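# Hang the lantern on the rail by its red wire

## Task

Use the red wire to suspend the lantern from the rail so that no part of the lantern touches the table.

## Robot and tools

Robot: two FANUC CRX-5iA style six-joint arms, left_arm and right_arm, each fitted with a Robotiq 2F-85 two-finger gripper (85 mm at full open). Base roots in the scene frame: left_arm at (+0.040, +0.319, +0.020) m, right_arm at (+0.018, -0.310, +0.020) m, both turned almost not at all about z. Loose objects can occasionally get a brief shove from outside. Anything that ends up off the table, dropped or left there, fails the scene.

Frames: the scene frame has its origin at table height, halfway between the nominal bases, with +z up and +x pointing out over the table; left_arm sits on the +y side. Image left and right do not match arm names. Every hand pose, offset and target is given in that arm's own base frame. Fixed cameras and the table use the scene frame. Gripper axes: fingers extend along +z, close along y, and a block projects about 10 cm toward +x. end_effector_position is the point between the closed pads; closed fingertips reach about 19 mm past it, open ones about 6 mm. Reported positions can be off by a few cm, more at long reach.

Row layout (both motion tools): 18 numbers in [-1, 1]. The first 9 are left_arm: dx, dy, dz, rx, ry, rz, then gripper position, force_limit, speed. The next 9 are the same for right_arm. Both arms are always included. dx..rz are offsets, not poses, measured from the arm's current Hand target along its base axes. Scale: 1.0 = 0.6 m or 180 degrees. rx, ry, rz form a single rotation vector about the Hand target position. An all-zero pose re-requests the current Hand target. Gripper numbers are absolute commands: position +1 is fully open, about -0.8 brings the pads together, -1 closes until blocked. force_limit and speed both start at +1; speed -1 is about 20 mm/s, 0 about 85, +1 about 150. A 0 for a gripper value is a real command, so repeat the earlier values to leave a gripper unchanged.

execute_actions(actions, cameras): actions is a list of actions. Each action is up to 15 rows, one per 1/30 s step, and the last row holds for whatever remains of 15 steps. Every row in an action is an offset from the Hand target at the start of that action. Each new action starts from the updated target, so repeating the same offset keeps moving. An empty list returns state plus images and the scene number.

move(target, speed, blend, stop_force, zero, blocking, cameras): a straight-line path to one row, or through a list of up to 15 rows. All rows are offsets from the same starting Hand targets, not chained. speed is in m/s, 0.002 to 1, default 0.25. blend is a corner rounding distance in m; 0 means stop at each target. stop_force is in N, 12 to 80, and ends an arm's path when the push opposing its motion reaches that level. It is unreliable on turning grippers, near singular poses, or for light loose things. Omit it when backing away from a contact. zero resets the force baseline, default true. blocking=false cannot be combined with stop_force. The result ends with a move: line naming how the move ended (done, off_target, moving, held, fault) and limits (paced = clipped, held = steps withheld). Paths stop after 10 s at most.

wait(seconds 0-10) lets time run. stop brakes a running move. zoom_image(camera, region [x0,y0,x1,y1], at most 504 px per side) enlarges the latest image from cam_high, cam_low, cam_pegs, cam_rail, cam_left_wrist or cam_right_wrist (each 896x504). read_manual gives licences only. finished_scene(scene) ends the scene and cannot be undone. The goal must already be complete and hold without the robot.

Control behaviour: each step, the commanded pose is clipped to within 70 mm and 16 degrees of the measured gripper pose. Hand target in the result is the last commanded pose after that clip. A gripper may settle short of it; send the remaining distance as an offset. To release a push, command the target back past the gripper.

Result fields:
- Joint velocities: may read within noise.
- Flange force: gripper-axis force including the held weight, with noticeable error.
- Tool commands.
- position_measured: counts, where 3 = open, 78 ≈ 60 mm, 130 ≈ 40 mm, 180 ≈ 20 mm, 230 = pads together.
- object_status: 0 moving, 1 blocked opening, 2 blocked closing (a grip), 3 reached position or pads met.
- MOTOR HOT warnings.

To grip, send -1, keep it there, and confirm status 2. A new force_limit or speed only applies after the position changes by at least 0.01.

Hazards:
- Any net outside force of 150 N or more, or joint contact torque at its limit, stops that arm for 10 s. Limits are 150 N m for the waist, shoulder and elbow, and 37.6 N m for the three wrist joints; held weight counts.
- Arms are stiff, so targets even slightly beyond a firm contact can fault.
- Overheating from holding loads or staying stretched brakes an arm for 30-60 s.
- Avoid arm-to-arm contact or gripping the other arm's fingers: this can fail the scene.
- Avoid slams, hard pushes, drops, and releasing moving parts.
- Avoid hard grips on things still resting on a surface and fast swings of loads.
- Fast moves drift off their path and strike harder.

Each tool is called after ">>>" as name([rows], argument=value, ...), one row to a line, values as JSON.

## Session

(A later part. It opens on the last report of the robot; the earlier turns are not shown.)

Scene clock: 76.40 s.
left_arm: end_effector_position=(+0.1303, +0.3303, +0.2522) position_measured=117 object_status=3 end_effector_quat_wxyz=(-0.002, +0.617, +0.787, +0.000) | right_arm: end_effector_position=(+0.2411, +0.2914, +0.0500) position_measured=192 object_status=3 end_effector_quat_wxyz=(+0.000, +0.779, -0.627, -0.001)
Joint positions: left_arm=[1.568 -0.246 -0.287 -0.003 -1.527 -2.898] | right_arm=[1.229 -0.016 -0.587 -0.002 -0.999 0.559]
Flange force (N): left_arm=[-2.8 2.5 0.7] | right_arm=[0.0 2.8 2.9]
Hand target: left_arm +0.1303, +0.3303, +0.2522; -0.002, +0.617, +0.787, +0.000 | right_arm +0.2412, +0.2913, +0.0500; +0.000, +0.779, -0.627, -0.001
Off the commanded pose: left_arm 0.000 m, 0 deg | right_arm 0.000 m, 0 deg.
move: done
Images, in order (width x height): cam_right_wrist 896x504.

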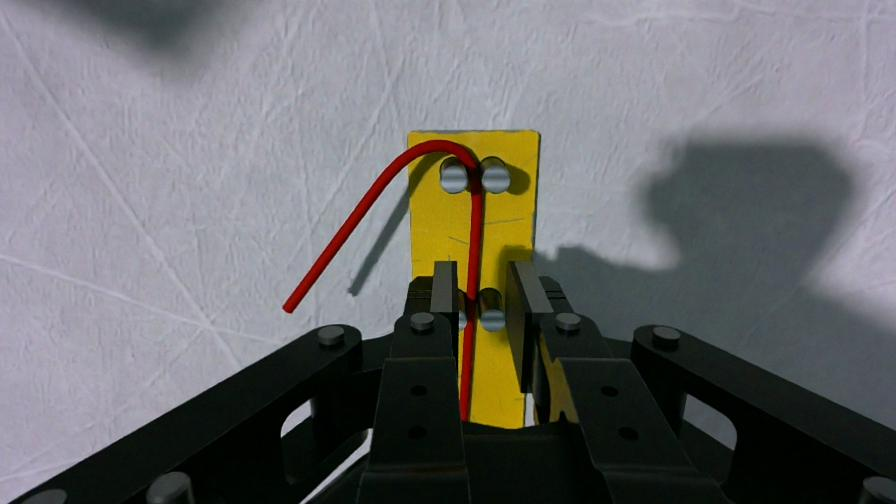

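>>> move([
  [0,0,0,0,0,0,0.1,0.5,-1,0.0006,-0.0024,-0.0783,0,0,0,-0.5,0.2,-0.5],
  [0,0,0,0,0,0,0.1,0.5,-1,0.0006,-0.0024,-0.0783,0,0,0,-1,0.3,-1],
], speed=0.06, cameras=["cam_right_wrist"])

Scene clock: 79.73 s.
left_arm: end_effector_position=(+0.1303, +0.3303, +0.2522) position_measured=117 object_status=3 end_effector_quat_wxyz=(-0.002, +0.617, +0.787, +0.000) | right_arm: end_effector_position=(+0.2416, +0.2899, +0.0030) position_measured=227 object_status=0 end_effector_quat_wxyz=(+0.000, +0.779, -0.627, -0.001)
Joint positions: left_arm=[1.568 -0.246 -0.287 -0.003 -1.527 -2.898] | right_arm=[1.227 0.065 -0.639 -0.002 -0.866 0.561]
Flange force (N): left_arm=[-2.3 2.8 0.7] | right_arm=[0.2 3.6 -1.2]
Hand target: left_arm +0.1303, +0.3303, +0.2522; -0.002, +0.617, +0.787, +0.000 | right_arm +0.2416, +0.2899, +0.0030; +0.000, +0.779, -0.627, -0.001
Off the commanded pose: left_arm 0.000 m, 0 deg | right_arm 0.000 m, 0 deg.
move: done
Images, in order (width x height): cam_right_wrist 896x504.

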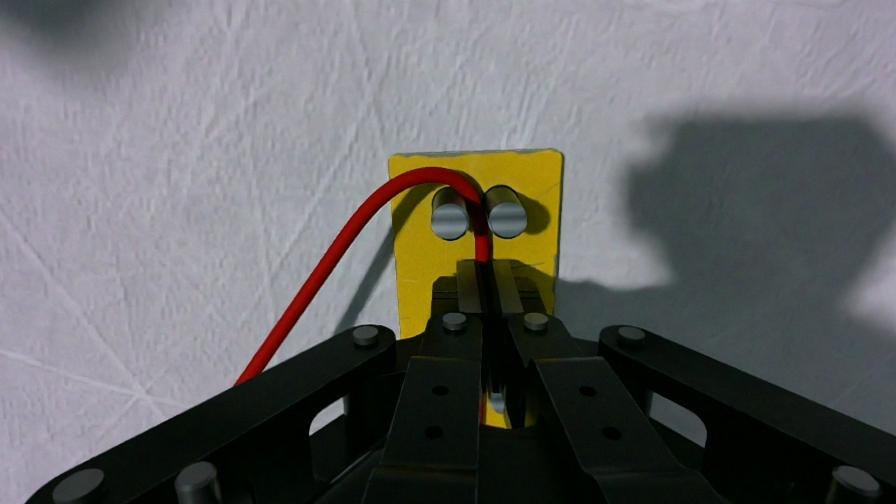

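>>> move(target=[0,0,0,0,0,0,0.1,0.5,-1,0,0,0.06,0,0,0,-1,0.3,-1], speed=0.04, cameras=["cam_right_wrist","cam_pegs"])

Scene clock: 81.90 s.
left_arm: end_effector_position=(+0.1303, +0.3303, +0.2522) position_measured=117 object_status=3 end_effector_quat_wxyz=(-0.002, +0.617, +0.787, +0.000) | right_arm: end_effector_position=(+0.2416, +0.2899, +0.0390) position_measured=227 object_status=2 end_effector_quat_wxyz=(+0.000, +0.779, -0.627, -0.001)
Joint positions: left_arm=[1.568 -0.246 -0.287 -0.003 -1.527 -2.898] | right_arm=[1.227 0 -0.602 -0.002 -0.968 0.561]
Flange force (N): left_arm=[-2.7 2.4 0.7] | right_arm=[-0.2 3.0 4.0]
Hand target: left_arm +0.1303, +0.3303, +0.2522; -0.002, +0.617, +0.787, +0.000 | right_arm +0.2416, +0.2899, +0.0390; +0.000, +0.779, -0.627, -0.001
Off the commanded pose: left_arm 0.000 m, 0 deg | right_arm 0.000 m, 0 deg.
move: done
Images, in order (width x height): cam_pegs 896x504, cam_right_wrist 896x504.

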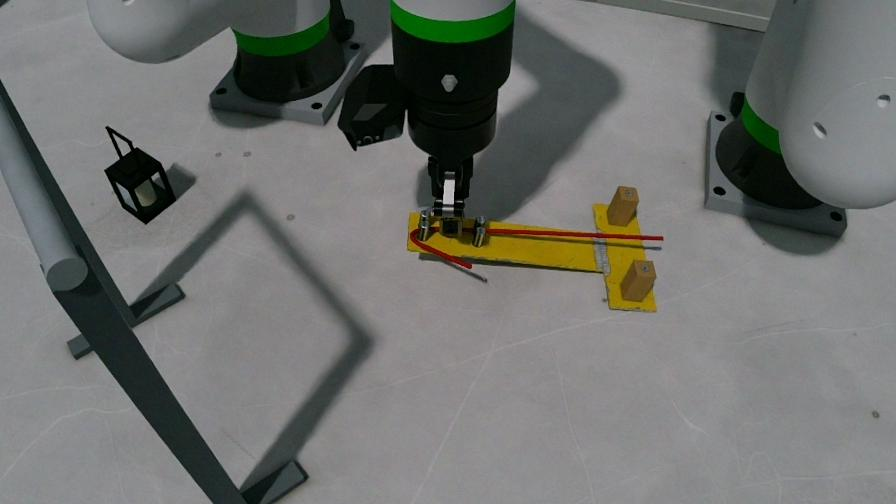

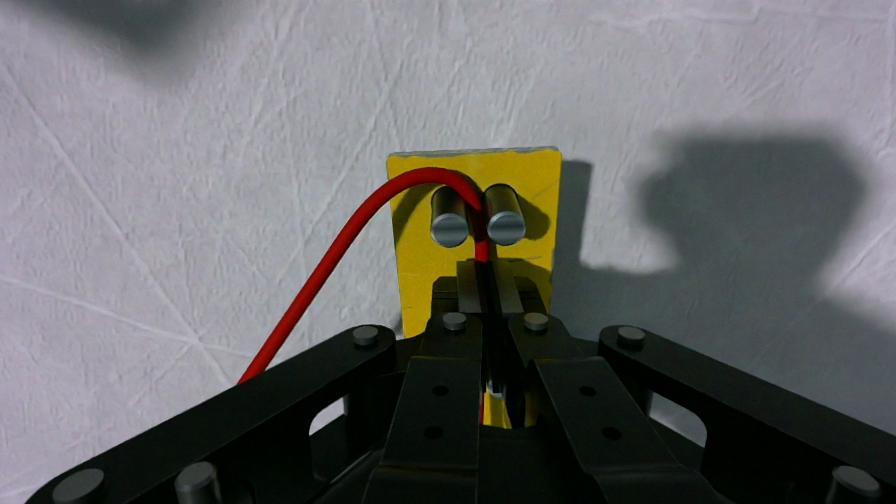

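>>> move([
  [0,0,0,0,0,0,0.1,0.5,-1,0,0,-0.06,0,0,0,-1,0.3,-1],
  [0,0,0,0,0,0,0.1,0.5,-1,0,0,-0.06,0,0,0,-0.5,0.2,-0.7],
  [0,0,0,0,0,0,0.1,0.5,-1,0,0,0.15,0,0,0,-0.5,0.2,-0.7],
  [0.185,-0.375,0,0,0,0,0.1,0.5,-1,0.054,-0.316,0.2,0,0,0,-0.5,0.2,-0.7],
], speed=[0.06,0.06,0.2,0.3])

>>> move([
  [0,-0.35,-0.1,0,0,0,0.1,0.5,-1,0,0,0,0,0,0,-0.5,0.2,-0.7],
  [-0.019,-0.42,-0.17,0,0,0,0.1,0.5,-1,0,0,0,0,0,0,-0.5,0.2,-0.7],
], speed=0.3, blend=0.03, cameras=["cam_left_wrist","cam_pegs"])

Scene clock: 88.20 s.
left_arm: end_effector_position=(+0.2413, +0.1053, +0.2522) position_measured=117 object_status=3 end_effector_quat_wxyz=(-0.002, +0.617, +0.787, +0.000) | right_arm: end_effector_position=(+0.2740, +0.1003, +0.1590) position_measured=192 object_status=3 end_effector_quat_wxyz=(+0.000, +0.779, -0.627, -0.001)
Joint positions: left_arm=[0.923 -0.51 -0.458 -0.004 -1.622 -2.254] | right_arm=[0.811 -0.397 -0.612 -0.002 -1.357 0.976]
Flange force (N): left_arm=[-4.0 3.6 0.6] | right_arm=[-1.6 5.0 3.3]
Hand target: left_arm +0.2413, +0.1053, +0.2522; -0.002, +0.617, +0.787, +0.000 | right_arm +0.2740, +0.1003, +0.1590; +0.000, +0.779, -0.627, -0.001
Off the commanded pose: left_arm 0.000 m, 0 deg | right_arm 0.000 m, 0 deg.
move: done

Scene clock: 89.77 s.
left_arm: end_effector_position=(+0.2299, -0.1467, +0.1502) position_measured=117 object_status=3 end_effector_quat_wxyz=(-0.002, +0.617, +0.787, +0.000) | right_arm: end_effector_position=(+0.2740, +0.1003, +0.1590) position_measured=192 object_status=3 end_effector_quat_wxyz=(+0.000, +0.779, -0.627, -0.001)
Joint positions: left_arm=[-0.074 -0.452 -0.665 -0.002 -1.361 -1.256] | right_arm=[0.811 -0.397 -0.612 -0.002 -1.357 0.976]
Flange force (N): left_arm=[-6.0 -1.1 1.1] | right_arm=[-1.7 5.2 3.1]
Hand target: left_arm +0.2299, -0.1467, +0.1502; -0.002, +0.617, +0.787, +0.000 | right_arm +0.2740, +0.1003, +0.1590; +0.000, +0.779, -0.627, -0.001
Off the commanded pose: left_arm 0.000 m, 0 deg | right_arm 0.000 m, 0 deg.
move: done
Images, in order (width x height): cam_pegs 896x504, cam_left_wrist 896x504.

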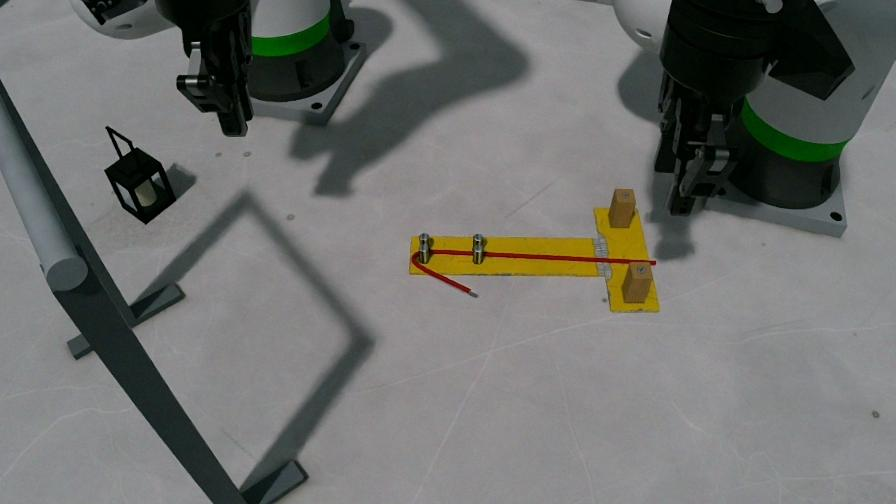

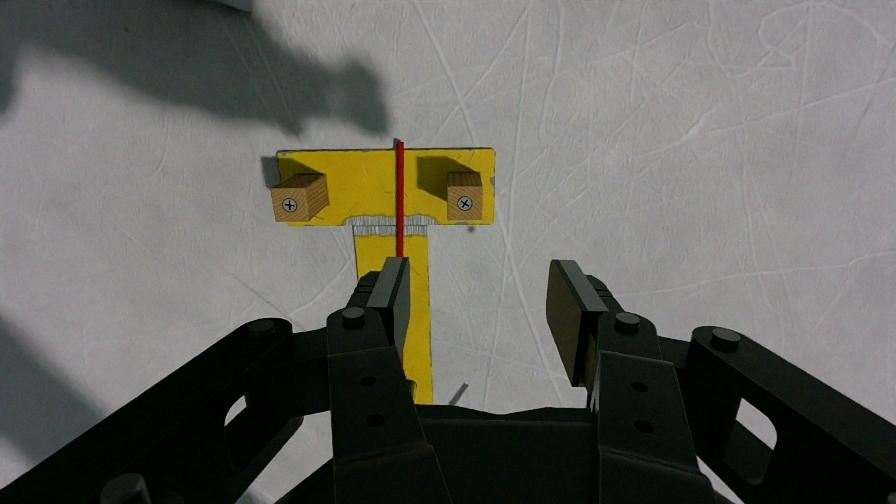

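>>> move([
  [-0.0028,0.0023,-0.2395,0,0,0,0.1,0.5,-1,0,0.1,0,0,0,0,-0.5,0.2,-0.7],
  [-0.0028,0.0023,-0.2395,0,0,0,-1,0.5,-1,0,0.1,0,0,0,0,-0.5,0.2,-0.7],
  [-0.0028,0.0023,-0.2378,0,0,0,-1,0.5,-1,-0.054,0.316,-0.1817,0,0,0,-0.5,0.2,-0.7],
], speed=[0.15,0.15,0.2], cameras=["cam_left_wrist","cam_right_wrist"])

Scene clock: 94.97 s.
left_arm: end_effector_position=(+0.2282, -0.1454, +0.0075) position_measured=182 object_status=2 end_effector_quat_wxyz=(-0.002, +0.617, +0.787, +0.000) | right_arm: end_effector_position=(+0.2416, +0.2899, +0.0500) position_measured=192 object_status=3 end_effector_quat_wxyz=(+0.000, +0.779, -0.627, -0.001)
Joint positions: left_arm=[-0.069 -0.252 -0.907 -0.003 -0.919 -1.26] | right_arm=[1.227 -0.018 -0.589 -0.002 -0.999 0.561]
Flange force (N): left_arm=[-4.0 -2.4 2.0] | right_arm=[-0.9 1.5 3.5]
Hand target: left_arm +0.2282, -0.1454, +0.0075; -0.002, +0.617, +0.787, +0.000 | right_arm +0.2416, +0.2899, +0.0500; +0.000, +0.779, -0.627, -0.001
Off the commanded pose: left_arm 0.000 m, 0 deg | right_arm 0.000 m, 0 deg.
move: done
Images, in order (width x height): cam_left_wrist 896x504, cam_right_wrist 896x504.

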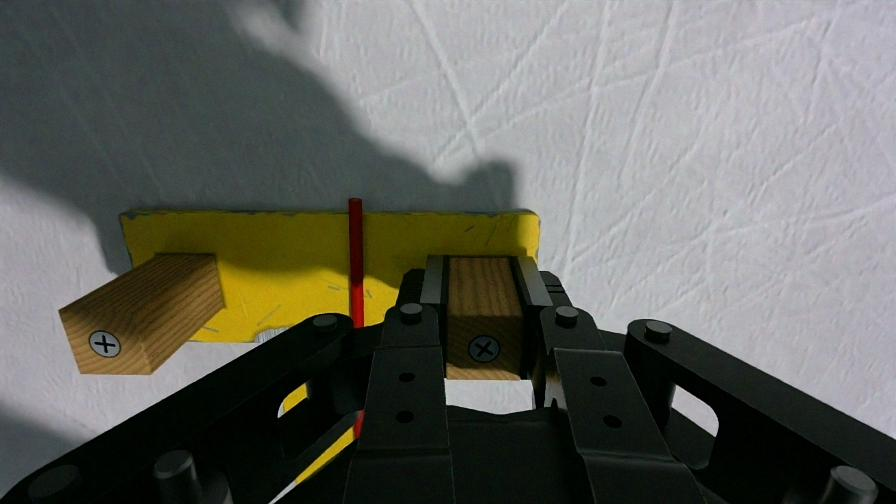

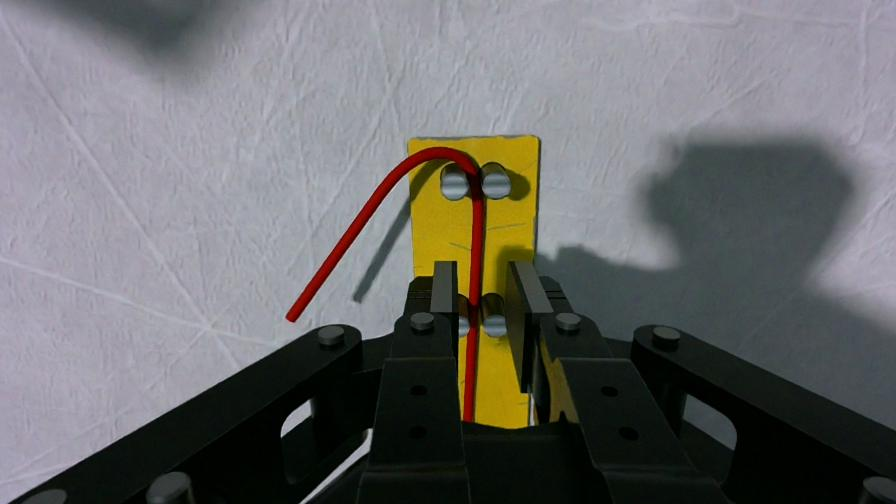

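>>> move([
  [0,0,0,0,0,0,-1,0.5,-1,0,-0.001,-0.0783,0,0,0,-0.5,0.2,-0.7],
  [0,0,0,0,0,0,-1,0.5,-1,0,-0.001,-0.0783,0,0,0,-1,0.3,-1],
  [0,0,0,0,0,0,-1,0.5,-1,0,-0.001,0.0,0,0,0,-1,0.3,-1],
], speed=[0.06,0.06,0.04], cameras=["cam_pegs","cam_right_wrist"])

Scene clock: 99.43 s.
left_arm: end_effector_position=(+0.2282, -0.1454, +0.0075) position_measured=182 object_status=2 end_effector_quat_wxyz=(-0.002, +0.617, +0.787, +0.000) | right_arm: end_effector_position=(+0.2416, +0.2893, +0.0500) position_measured=226 object_status=2 end_effector_quat_wxyz=(+0.000, +0.779, -0.627, -0.001)
Joint positions: left_arm=[-0.069 -0.252 -0.907 -0.003 -0.919 -1.26] | right_arm=[1.226 -0.019 -0.59 -0.002 -0.999 0.562]
Flange force (N): left_arm=[-5.0 -2.4 2.3] | right_arm=[-0.3 3.0 3.7]
Hand target: left_arm +0.2282, -0.1454, +0.0075; -0.002, +0.617, +0.787, +0.000 | right_arm +0.2416, +0.2893, +0.0500; +0.000, +0.779, -0.627, -0.001
Off the commanded pose: left_arm 0.000 m, 0 deg | right_arm 0.000 m, 0 deg.
move: done
Images, in order (width x height): cam_pegs 896x504, cam_right_wrist 896x504.

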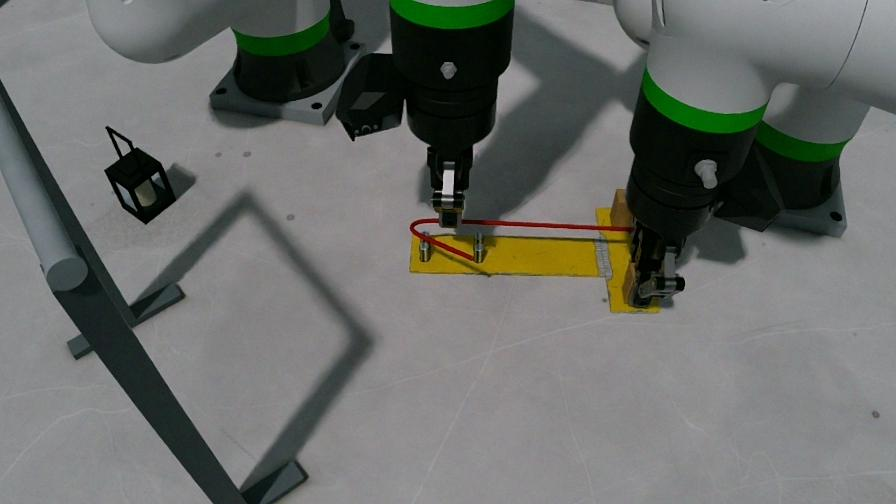

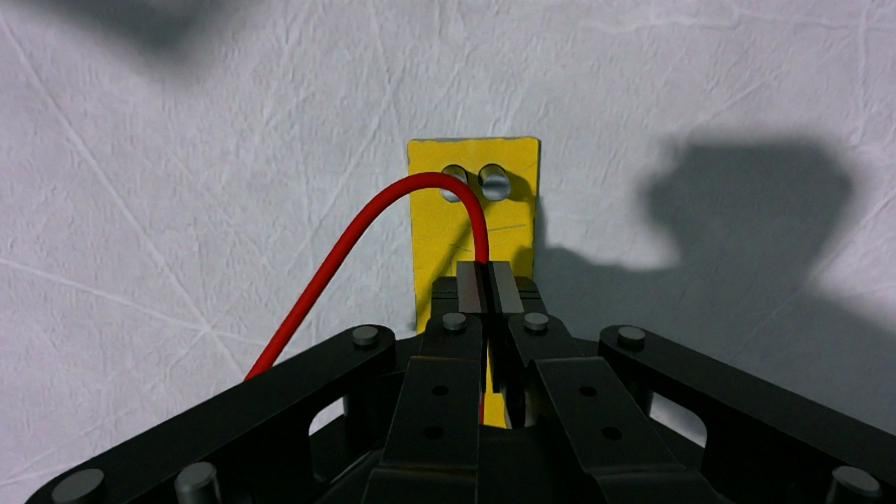

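>>> move([
  [0,0,0,0,0,0,-1,0.5,-1,0,0,0.1,0,0,0,-1,0.3,-1],
  [0,0,0,0,0,0,-1,0.5,-1,0.022,-0.149,0.25,0,0,0,-1,0.3,-1],
  [0,0,0,0,0,0,-1,0.5,-1,-0.044,-0.1655,0.25,0,0,-0.45,-1,0.3,-1],
  [0,0,0,0,0,0,-1,0.5,-1,-0.044,-0.1655,0.25,0,0,-0.9,-1,0.3,-1],
  [0,0,0,0,0,0,-1,0.5,-1,-0.044,-0.1655,0.25,0,0,-1,-1,0.3,-1],
], speed=[0.1,0.2,0.4,0.4,0.4], blend=[0.02,0.02,0.01,0.01,0], cameras=["cam_pegs","cam_right_wrist","cam_rail"])

Scene clock: 108.93 s.
left_arm: end_effector_position=(+0.2282, -0.1454, +0.0075) position_measured=182 object_status=2 end_effector_quat_wxyz=(-0.002, +0.617, +0.787, +0.000) | right_arm: end_effector_position=(+0.2152, +0.1900, +0.2000) position_measured=226 object_status=2 end_effector_quat_wxyz=(+0.001, +0.627, +0.779, +0.000)
Joint positions: left_arm=[-0.069 -0.252 -0.907 -0.003 -0.919 -1.26] | right_arm=[1.195 -0.432 -0.537 0.001 -1.466 -2.55]
Flange force (N): left_arm=[-4.5 -2.4 2.0] | right_arm=[-0.4 -5.8 3.7]
Hand target: left_arm +0.2282, -0.1454, +0.0075; -0.002, +0.617, +0.787, +0.000 | right_arm +0.2152, +0.1900, +0.2000; +0.001, +0.627, +0.779, +0.000
Off the commanded pose: left_arm 0.000 m, 0 deg | right_arm 0.000 m, 0 deg.
move: done
Images, in order (width x height): cam_pegs 896x504, cam_rail 896x504, cam_right_wrist 896x504.

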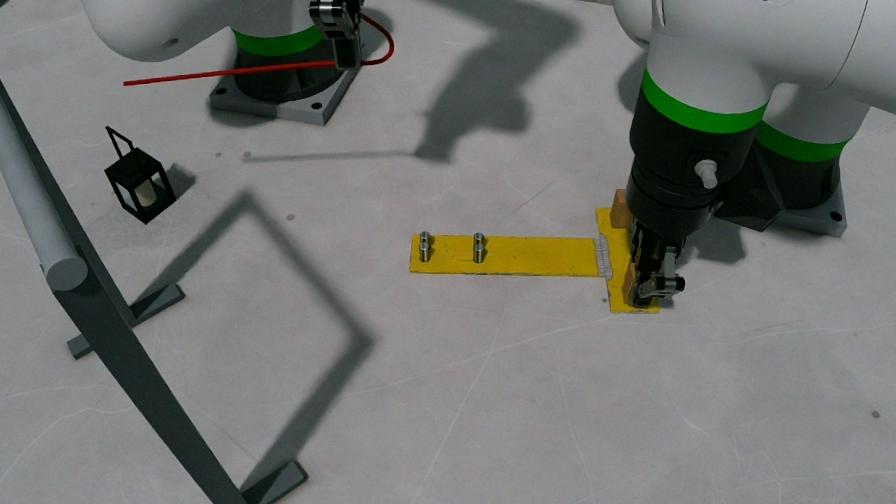

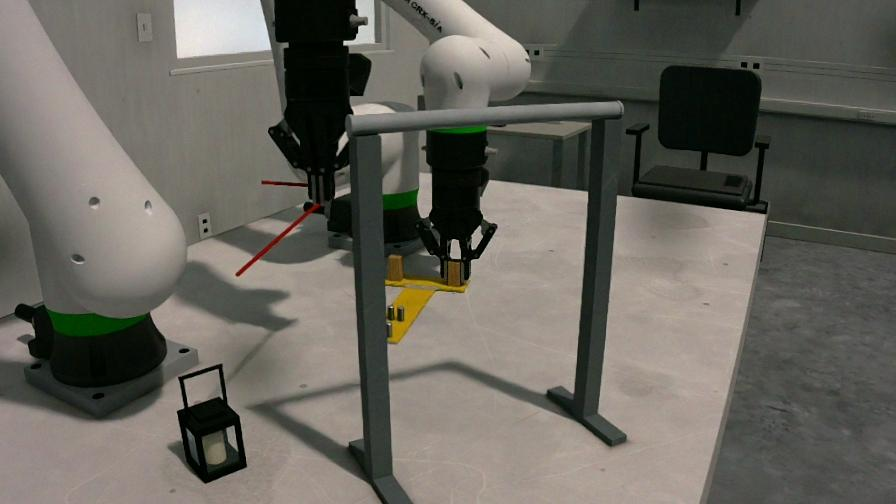

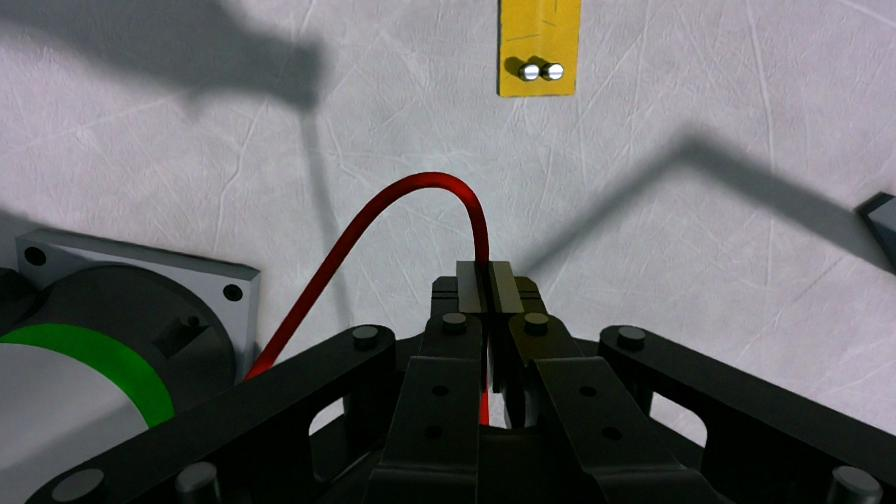

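>>> move([
  [0,0,0,0,0,0,0.1,0.5,-1,0.1,-0.15,0.0,0,0,0,-1,0.3,-1],
  [0,0,0.25,0,0,0,0.1,0.5,-1,0.1,-0.15,0,0,0,0,-1,0.3,-1],
  [0.022,0.42,0.41,0,0,0,0.1,0.5,-1,0.1,-0.15,0,0,0,0,-1,0.3,-1],
  [-0.163,0.793,0.41,0,0,0,0.1,0.5,-1,0.1,-0.15,0,0,0,0,-1,0.3,-1],
], speed=[0.25,0.25,0.35,0.35], blend=[0,0.03,0.05,0])

>>> move([
  [0,0,0,0,0,0,0.1,0.5,-1,-0.0838,0.3,0,0,0,0.0033,-1,0.3,-1],
  [0,0,0,0,0,0,0.1,0.5,-1,-0.0838,0.4428,-0.2,0,0,0.0033,-1,0.3,-1],
], speed=0.25, blend=0.02, cameras=["cam_pegs","cam_right_wrist"])

Scene clock: 117.17 s.
left_arm: end_effector_position=(+0.1304, +0.3305, +0.2535) position_measured=117 object_status=3 end_effector_quat_wxyz=(-0.002, +0.617, +0.787, +0.000) | right_arm: end_effector_position=(+0.2752, +0.1000, +0.2000) position_measured=226 object_status=2 end_effector_quat_wxyz=(+0.001, +0.627, +0.779, +0.000)
Joint positions: left_arm=[1.567 -0.245 -0.284 -0.003 -1.53 -2.898] | right_arm=[0.81 -0.415 -0.527 0.002 -1.459 -2.165]
Flange force (N): left_arm=[-1.9 3.4 1.4] | right_arm=[1.7 -5.2 3.6]
Hand target: left_arm +0.1304, +0.3304, +0.2535; -0.002, +0.617, +0.787, +0.000 | right_arm +0.2752, +0.1000, +0.2000; +0.001, +0.627, +0.779, +0.000
Off the commanded pose: left_arm 0.000 m, 0 deg | right_arm 0.000 m, 0 deg.
move: done; limits=paced

Scene clock: 118.97 s.
left_arm: end_effector_position=(+0.1304, +0.3304, +0.2535) position_measured=117 object_status=3 end_effector_quat_wxyz=(-0.002, +0.617, +0.787, +0.000) | right_arm: end_effector_position=(+0.2248, +0.3657, +0.0800) position_measured=226 object_status=2 end_effector_quat_wxyz=(+0.001, +0.623, +0.782, +0.000)
Joint positions: left_arm=[1.567 -0.245 -0.284 -0.003 -1.53 -2.898] | right_arm=[1.328 0.072 -0.417 0.002 -1.083 -2.673]
Flange force (N): left_arm=[-2.4 2.6 1.0] | right_arm=[-0.1 -1.0 3.6]
Hand target: left_arm +0.1304, +0.3304, +0.2535; -0.002, +0.617, +0.787, +0.000 | right_arm +0.2249, +0.3657, +0.0800; +0.001, +0.623, +0.782, +0.000
Off the commanded pose: left_arm 0.000 m, 0 deg | right_arm 0.000 m, 0 deg.
move: done
Images, in order (width x height): cam_pegs 896x504, cam_right_wrist 896x504.

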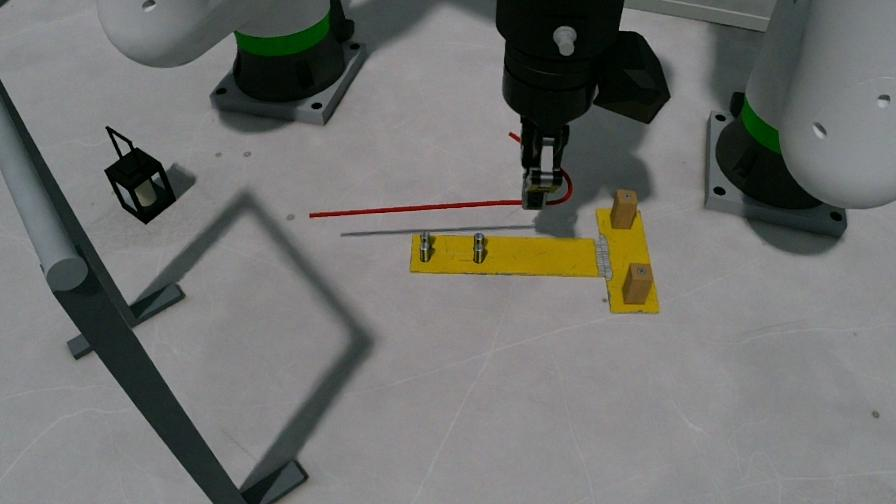

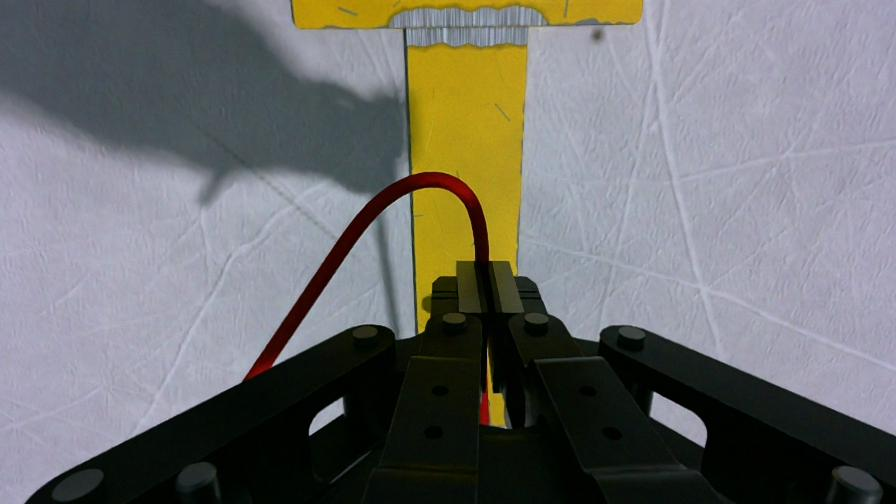

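>>> move(target=[0,0,0,0,0,0,0.1,0.5,-1,-0.0028,-0.0006,-0.08,0,0,-0.0139,-1,0.3,-1], speed=0.12, cameras=["cam_pegs","cam_right_wrist"])

>>> zoom_image(camera="cam_pegs", region=[290, 190, 590, 300])

Scene clock: 122.33 s.
left_arm: end_effector_position=(+0.1304, +0.3304, +0.2535) position_measured=117 object_status=3 end_effector_quat_wxyz=(-0.002, +0.617, +0.787, +0.000) | right_arm: end_effector_position=(+0.2231, +0.3653, +0.0320) position_measured=226 object_status=2 end_effector_quat_wxyz=(+0.001, +0.640, +0.769, +0.000)
Joint positions: left_arm=[1.567 -0.245 -0.284 -0.003 -1.53 -2.898] | right_arm=[1.332 0.137 -0.475 0.001 -0.96 -2.721]
Flange force (N): left_arm=[-2.5 3.1 0.6] | right_arm=[0.6 -1.1 4.2]
Hand target: left_arm +0.1304, +0.3304, +0.2535; -0.002, +0.617, +0.787, +0.000 | right_arm +0.2232, +0.3653, +0.0320; +0.001, +0.640, +0.769, +0.000
Off the commanded pose: left_arm 0.000 m, 0 deg | right_arm 0.000 m, 0 deg.
move: done
Images, in order (width x height): cam_pegs 896x504, cam_right_wrist 896x504.

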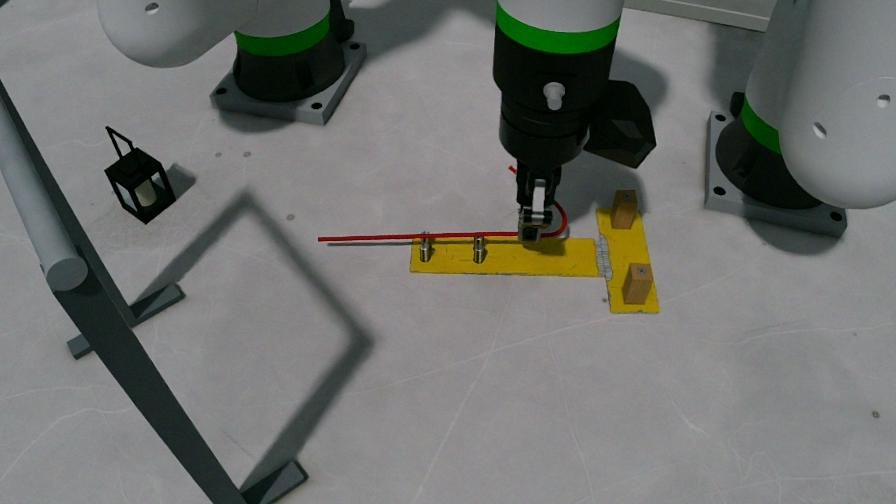

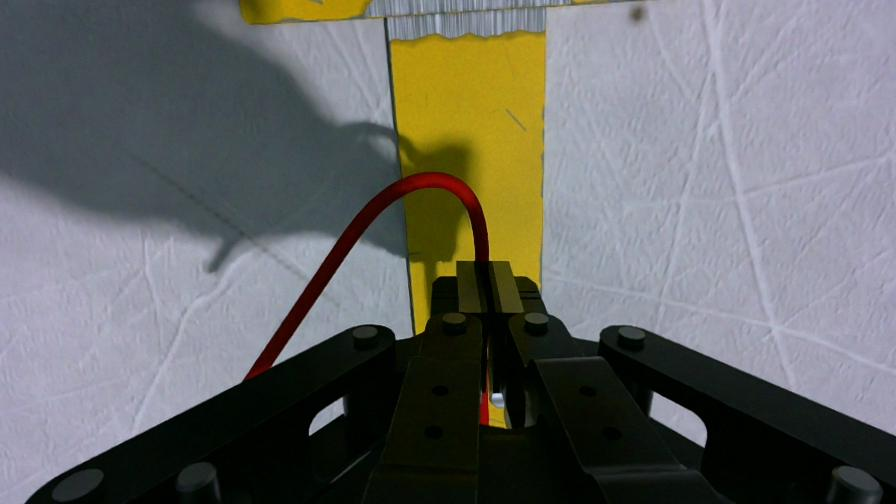

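Scaled by 1.680.

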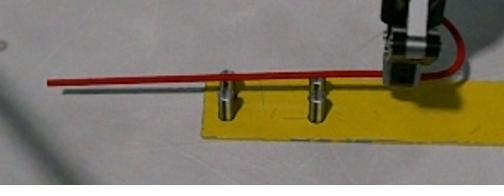

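>>> zoom_image(camera="cam_pegs", region=[400, 222, 500, 278])

>>> zoom_image(camera="cam_right_wrist", region=[398, 320, 548, 440])

Scaled by 5.040.

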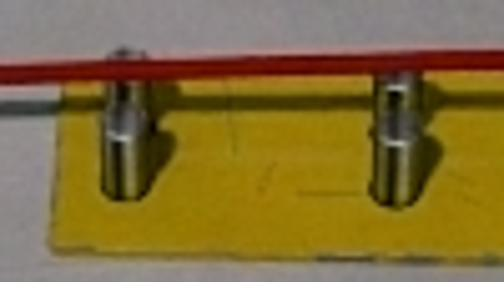

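Scaled by 3.360.

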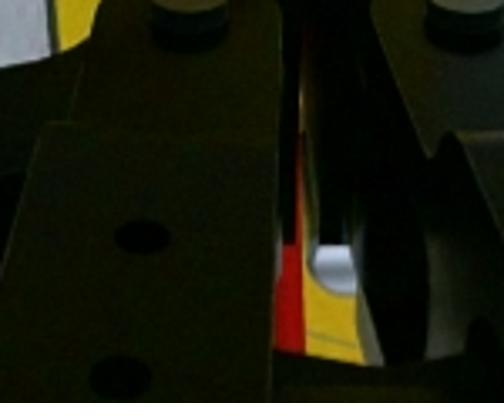

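>>> move(target=[0,0,0,0,0,0,0.1,0.5,-1,-0.002,-0.0004,-0.01,0,0,-0.0056,-1,0.3,-1], speed=0.1, cameras=["cam_pegs","cam_right_wrist"])

>>> zoom_image(camera="cam_pegs", region=[400, 222, 500, 278])

>>> zoom_image(camera="cam_right_wrist", region=[398, 320, 548, 440])

Scene clock: 126.17 s.
left_arm: end_effector_position=(+0.1304, +0.3304, +0.2535) position_measured=117 object_status=3 end_effector_quat_wxyz=(-0.002, +0.617, +0.787, +0.000) | right_arm: end_effector_position=(+0.2220, +0.3651, +0.0260) position_measured=226 object_status=2 end_effector_quat_wxyz=(+0.001, +0.646, +0.763, +0.000)
Joint positions: left_arm=[1.567 -0.245 -0.284 -0.003 -1.53 -2.898] | right_arm=[1.335 0.144 -0.483 0.002 -0.944 -2.741]
Flange force (N): left_arm=[-2.3 2.6 0.6] | right_arm=[1.0 -1.2 3.1]
Hand target: left_arm +0.1304, +0.3304, +0.2535; -0.002, +0.617, +0.787, +0.000 | right_arm +0.2220, +0.3651, +0.0260; +0.001, +0.646, +0.763, +0.000
Off the commanded pose: left_arm 0.000 m, 0 deg | right_arm 0.000 m, 0 deg.
move: done
Images, in order (width x height): cam_pegs 896x504, cam_right_wrist 896x504.

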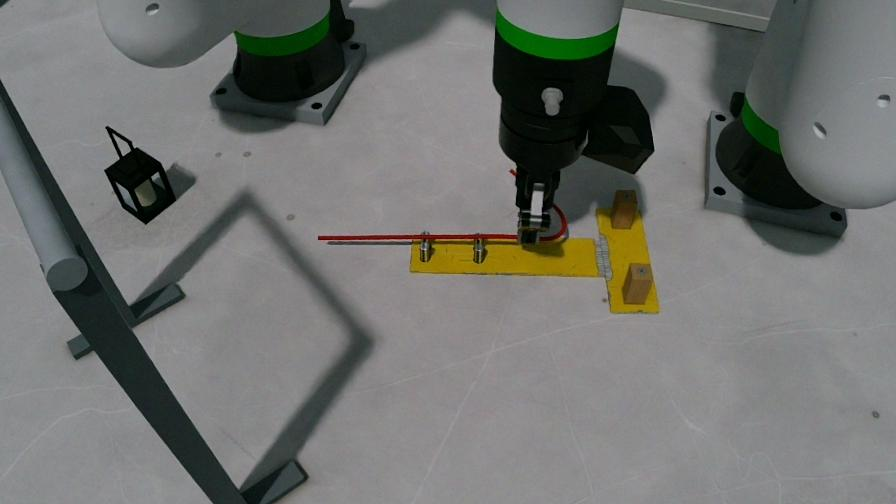

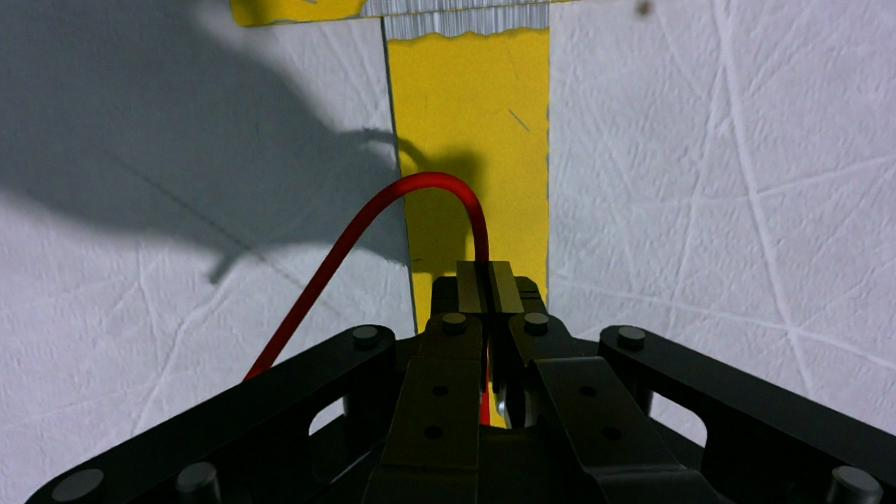

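Scaled by 5.040.

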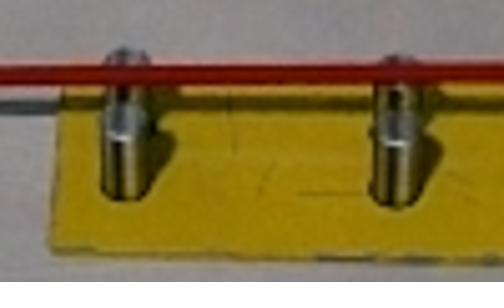

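Scaled by 3.360.

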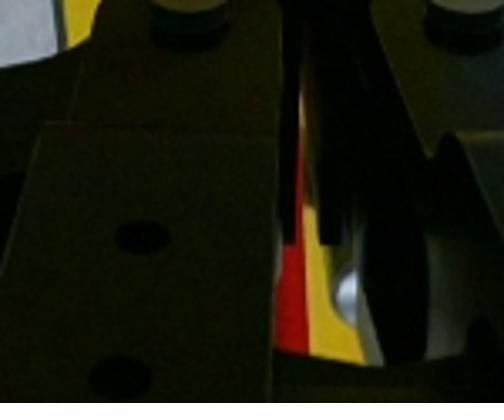

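>>> move(target=[0,0,0,0,0,0,0.1,0.5,-1,0.0006,0.0001,-0.017,0,0,-0.0045,-1,0.3,-1], speed=0.03, stop_force=12, cameras=["cam_pegs","cam_right_wrist"])

>>> zoom_image(camera="cam_pegs", region=[400, 222, 500, 278])

>>> zoom_image(camera="cam_right_wrist", region=[398, 320, 548, 440])

Scene clock: 128.87 s.
left_arm: end_effector_position=(+0.1304, +0.3304, +0.2535) position_measured=117 object_status=3 end_effector_quat_wxyz=(-0.002, +0.617, +0.787, +0.000) | right_arm: end_effector_position=(+0.2224, +0.3651, +0.0158) position_measured=226 object_status=2 end_effector_quat_wxyz=(+0.001, +0.652, +0.758, +0.000)
Joint positions: left_arm=[1.567 -0.245 -0.284 -0.003 -1.53 -2.898] | right_arm=[1.334 0.162 -0.492 0.002 -0.917 -2.755]
Flange force (N): left_arm=[-2.5 2.9 0.7] | right_arm=[0.0 -1.6 -0.7]
Hand target: left_arm +0.1304, +0.3304, +0.2535; -0.002, +0.617, +0.787, +0.000 | right_arm +0.2224, +0.3651, +0.0158; +0.001, +0.652, +0.758, +0.000
Off the commanded pose: left_arm 0.000 m, 0 deg | right_arm 0.000 m, 0 deg.
move: done
Images, in order (width x height): cam_pegs 896x504, cam_right_wrist 896x504.

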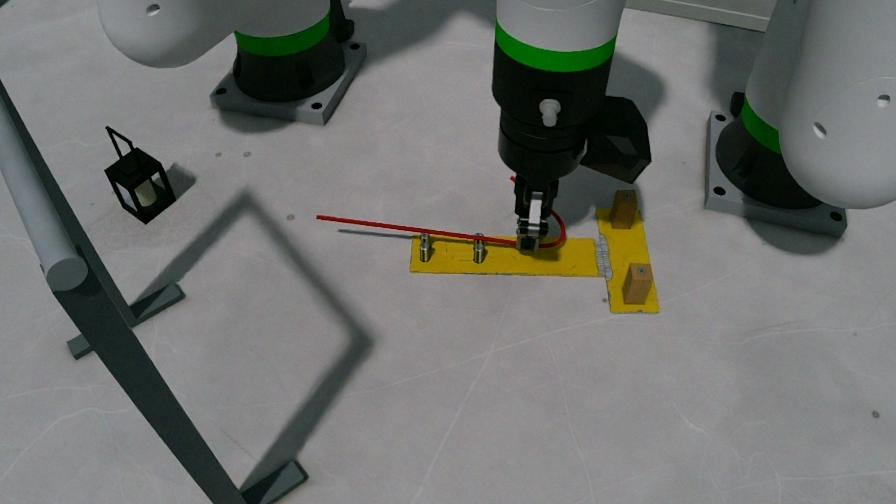

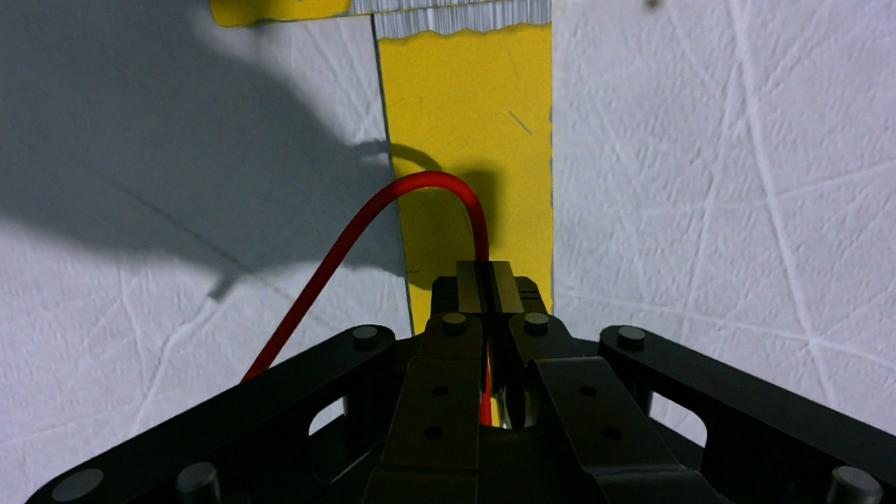

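Scaled by 5.040.

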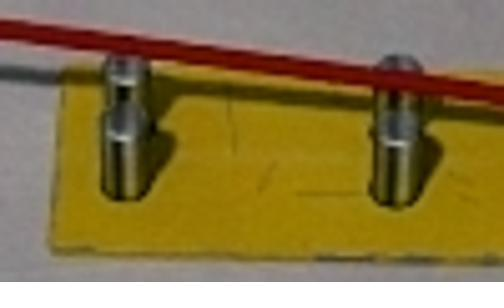

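Scaled by 3.360.

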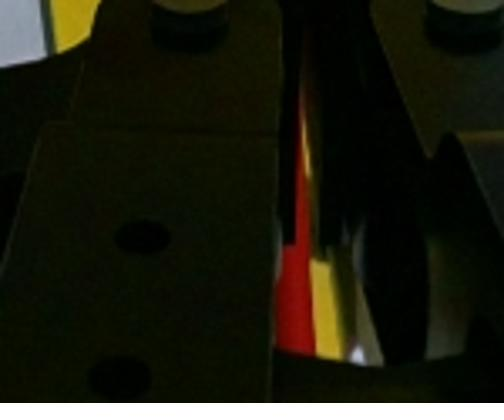

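>>> move(target=[0,0,0,0,0,0,0.1,0.5,-1,0,0,0.022,0,0,0,-1,0.3,-1], speed=0.1, cameras=["cam_pegs","cam_right_wrist"])

>>> zoom_image(camera="cam_pegs", region=[300, 200, 560, 300])

Scene clock: 130.47 s.
left_arm: end_effector_position=(+0.1304, +0.3304, +0.2535) position_measured=117 object_status=3 end_effector_quat_wxyz=(-0.002, +0.617, +0.787, +0.000) | right_arm: end_effector_position=(+0.2224, +0.3651, +0.0290) position_measured=226 object_status=2 end_effector_quat_wxyz=(+0.001, +0.652, +0.758, +0.000)
Joint positions: left_arm=[1.567 -0.245 -0.284 -0.003 -1.53 -2.898] | right_arm=[1.334 0.14 -0.48 0.002 -0.952 -2.755]
Flange force (N): left_arm=[-2.6 2.9 0.8] | right_arm=[-0.1 -1.5 3.9]
Hand target: left_arm +0.1304, +0.3304, +0.2535; -0.002, +0.617, +0.787, +0.000 | right_arm +0.2224, +0.3651, +0.0290; +0.001, +0.652, +0.758, +0.000
Off the commanded pose: left_arm 0.000 m, 0 deg | right_arm 0.000 m, 0 deg.
move: done
Images, in order (width x height): cam_pegs 896x504, cam_right_wrist 896x504.

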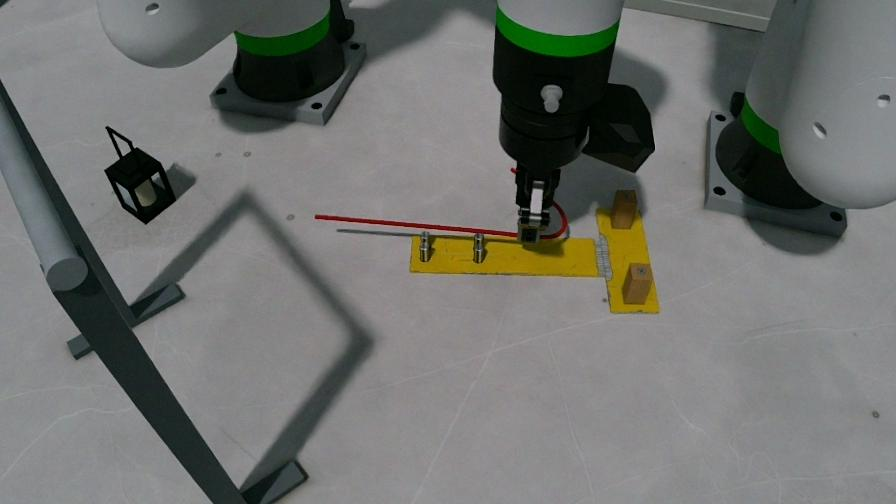

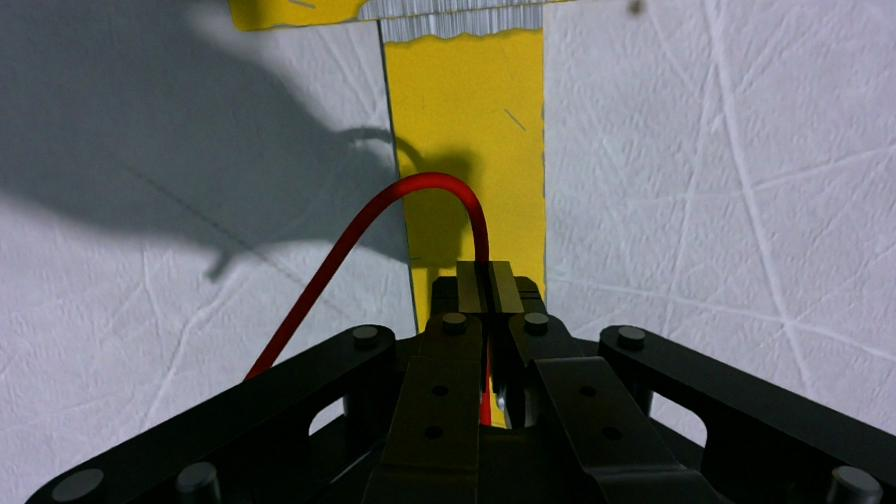

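Scaled by 1.938.

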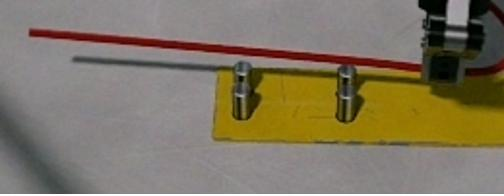

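>>> move(target=[0,0,0,0,0,0,0.1,0.5,-1,0,0,0,0.0439,0.0066,0,-1,0.3,-1], speed=0.1, cameras=["cam_pegs","cam_rail"])

>>> zoom_image(camera="cam_pegs", region=[300, 200, 560, 300])

>>> zoom_image(camera="cam_pegs", region=[400, 222, 500, 278])

>>> zoom_image(camera="cam_rail", region=[330, 250, 480, 390])

Scene clock: 134.73 s.
left_arm: end_effector_position=(+0.1304, +0.3304, +0.2535) position_measured=117 object_status=3 end_effector_quat_wxyz=(-0.002, +0.617, +0.787, +0.000) | right_arm: end_effector_position=(+0.2224, +0.3651, +0.0290) position_measured=226 object_status=2 end_effector_quat_wxyz=(-0.052, +0.650, +0.757, +0.045)
Joint positions: left_arm=[1.567 -0.245 -0.284 -0.003 -1.53 -2.898] | right_arm=[1.289 0.067 -0.546 -0.077 -0.833 -2.66]
Flange force (N): left_arm=[-2.5 3.1 0.9] | right_arm=[0.2 -2.2 3.8]
Hand target: left_arm +0.1304, +0.3304, +0.2535; -0.002, +0.617, +0.787, +0.000 | right_arm +0.2224, +0.3651, +0.0290; -0.052, +0.650, +0.757, +0.045
Off the commanded pose: left_arm 0.000 m, 0 deg | right_arm 0.000 m, 0 deg.
move: done
Images, in order (width x height): cam_pegs 896x504, cam_rail 896x504.

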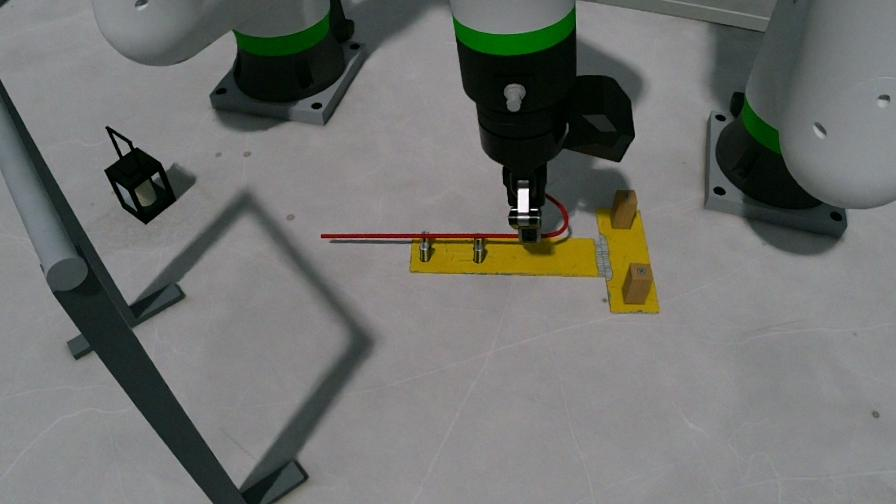

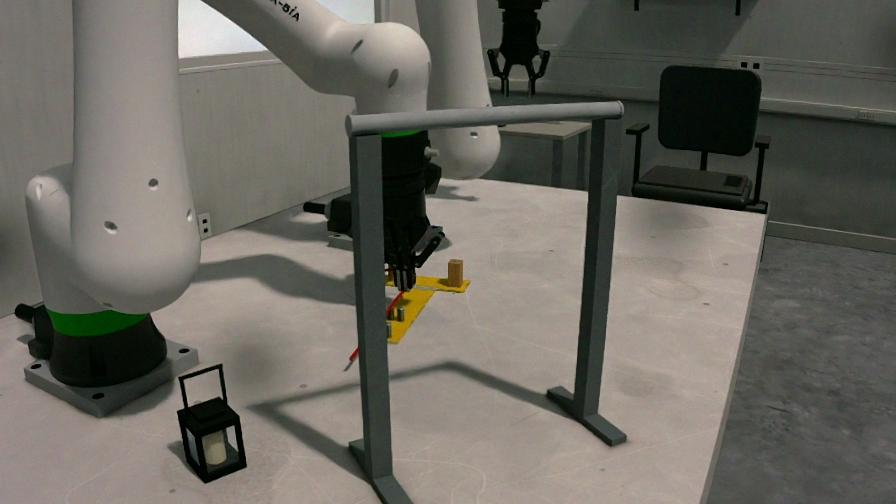

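Scaled by 1.938.

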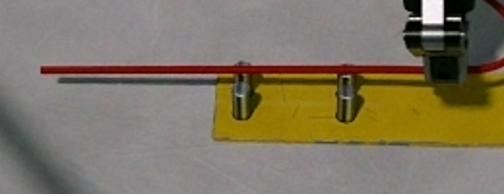

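Scaled by 5.040.

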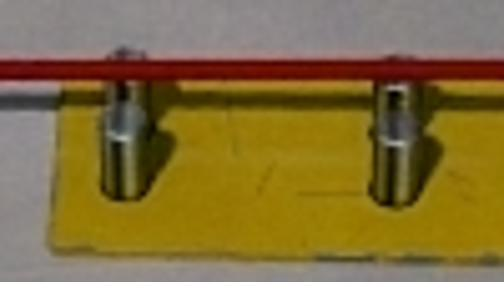

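Scaled by 3.360.

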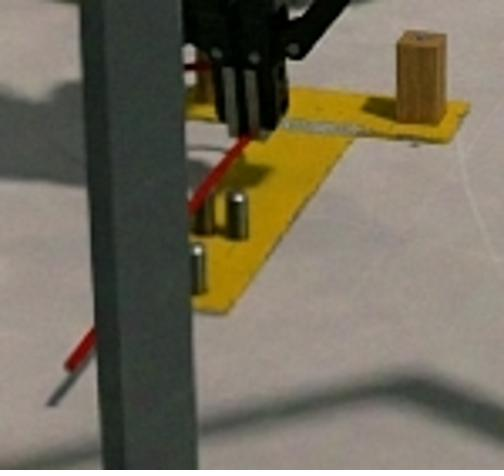

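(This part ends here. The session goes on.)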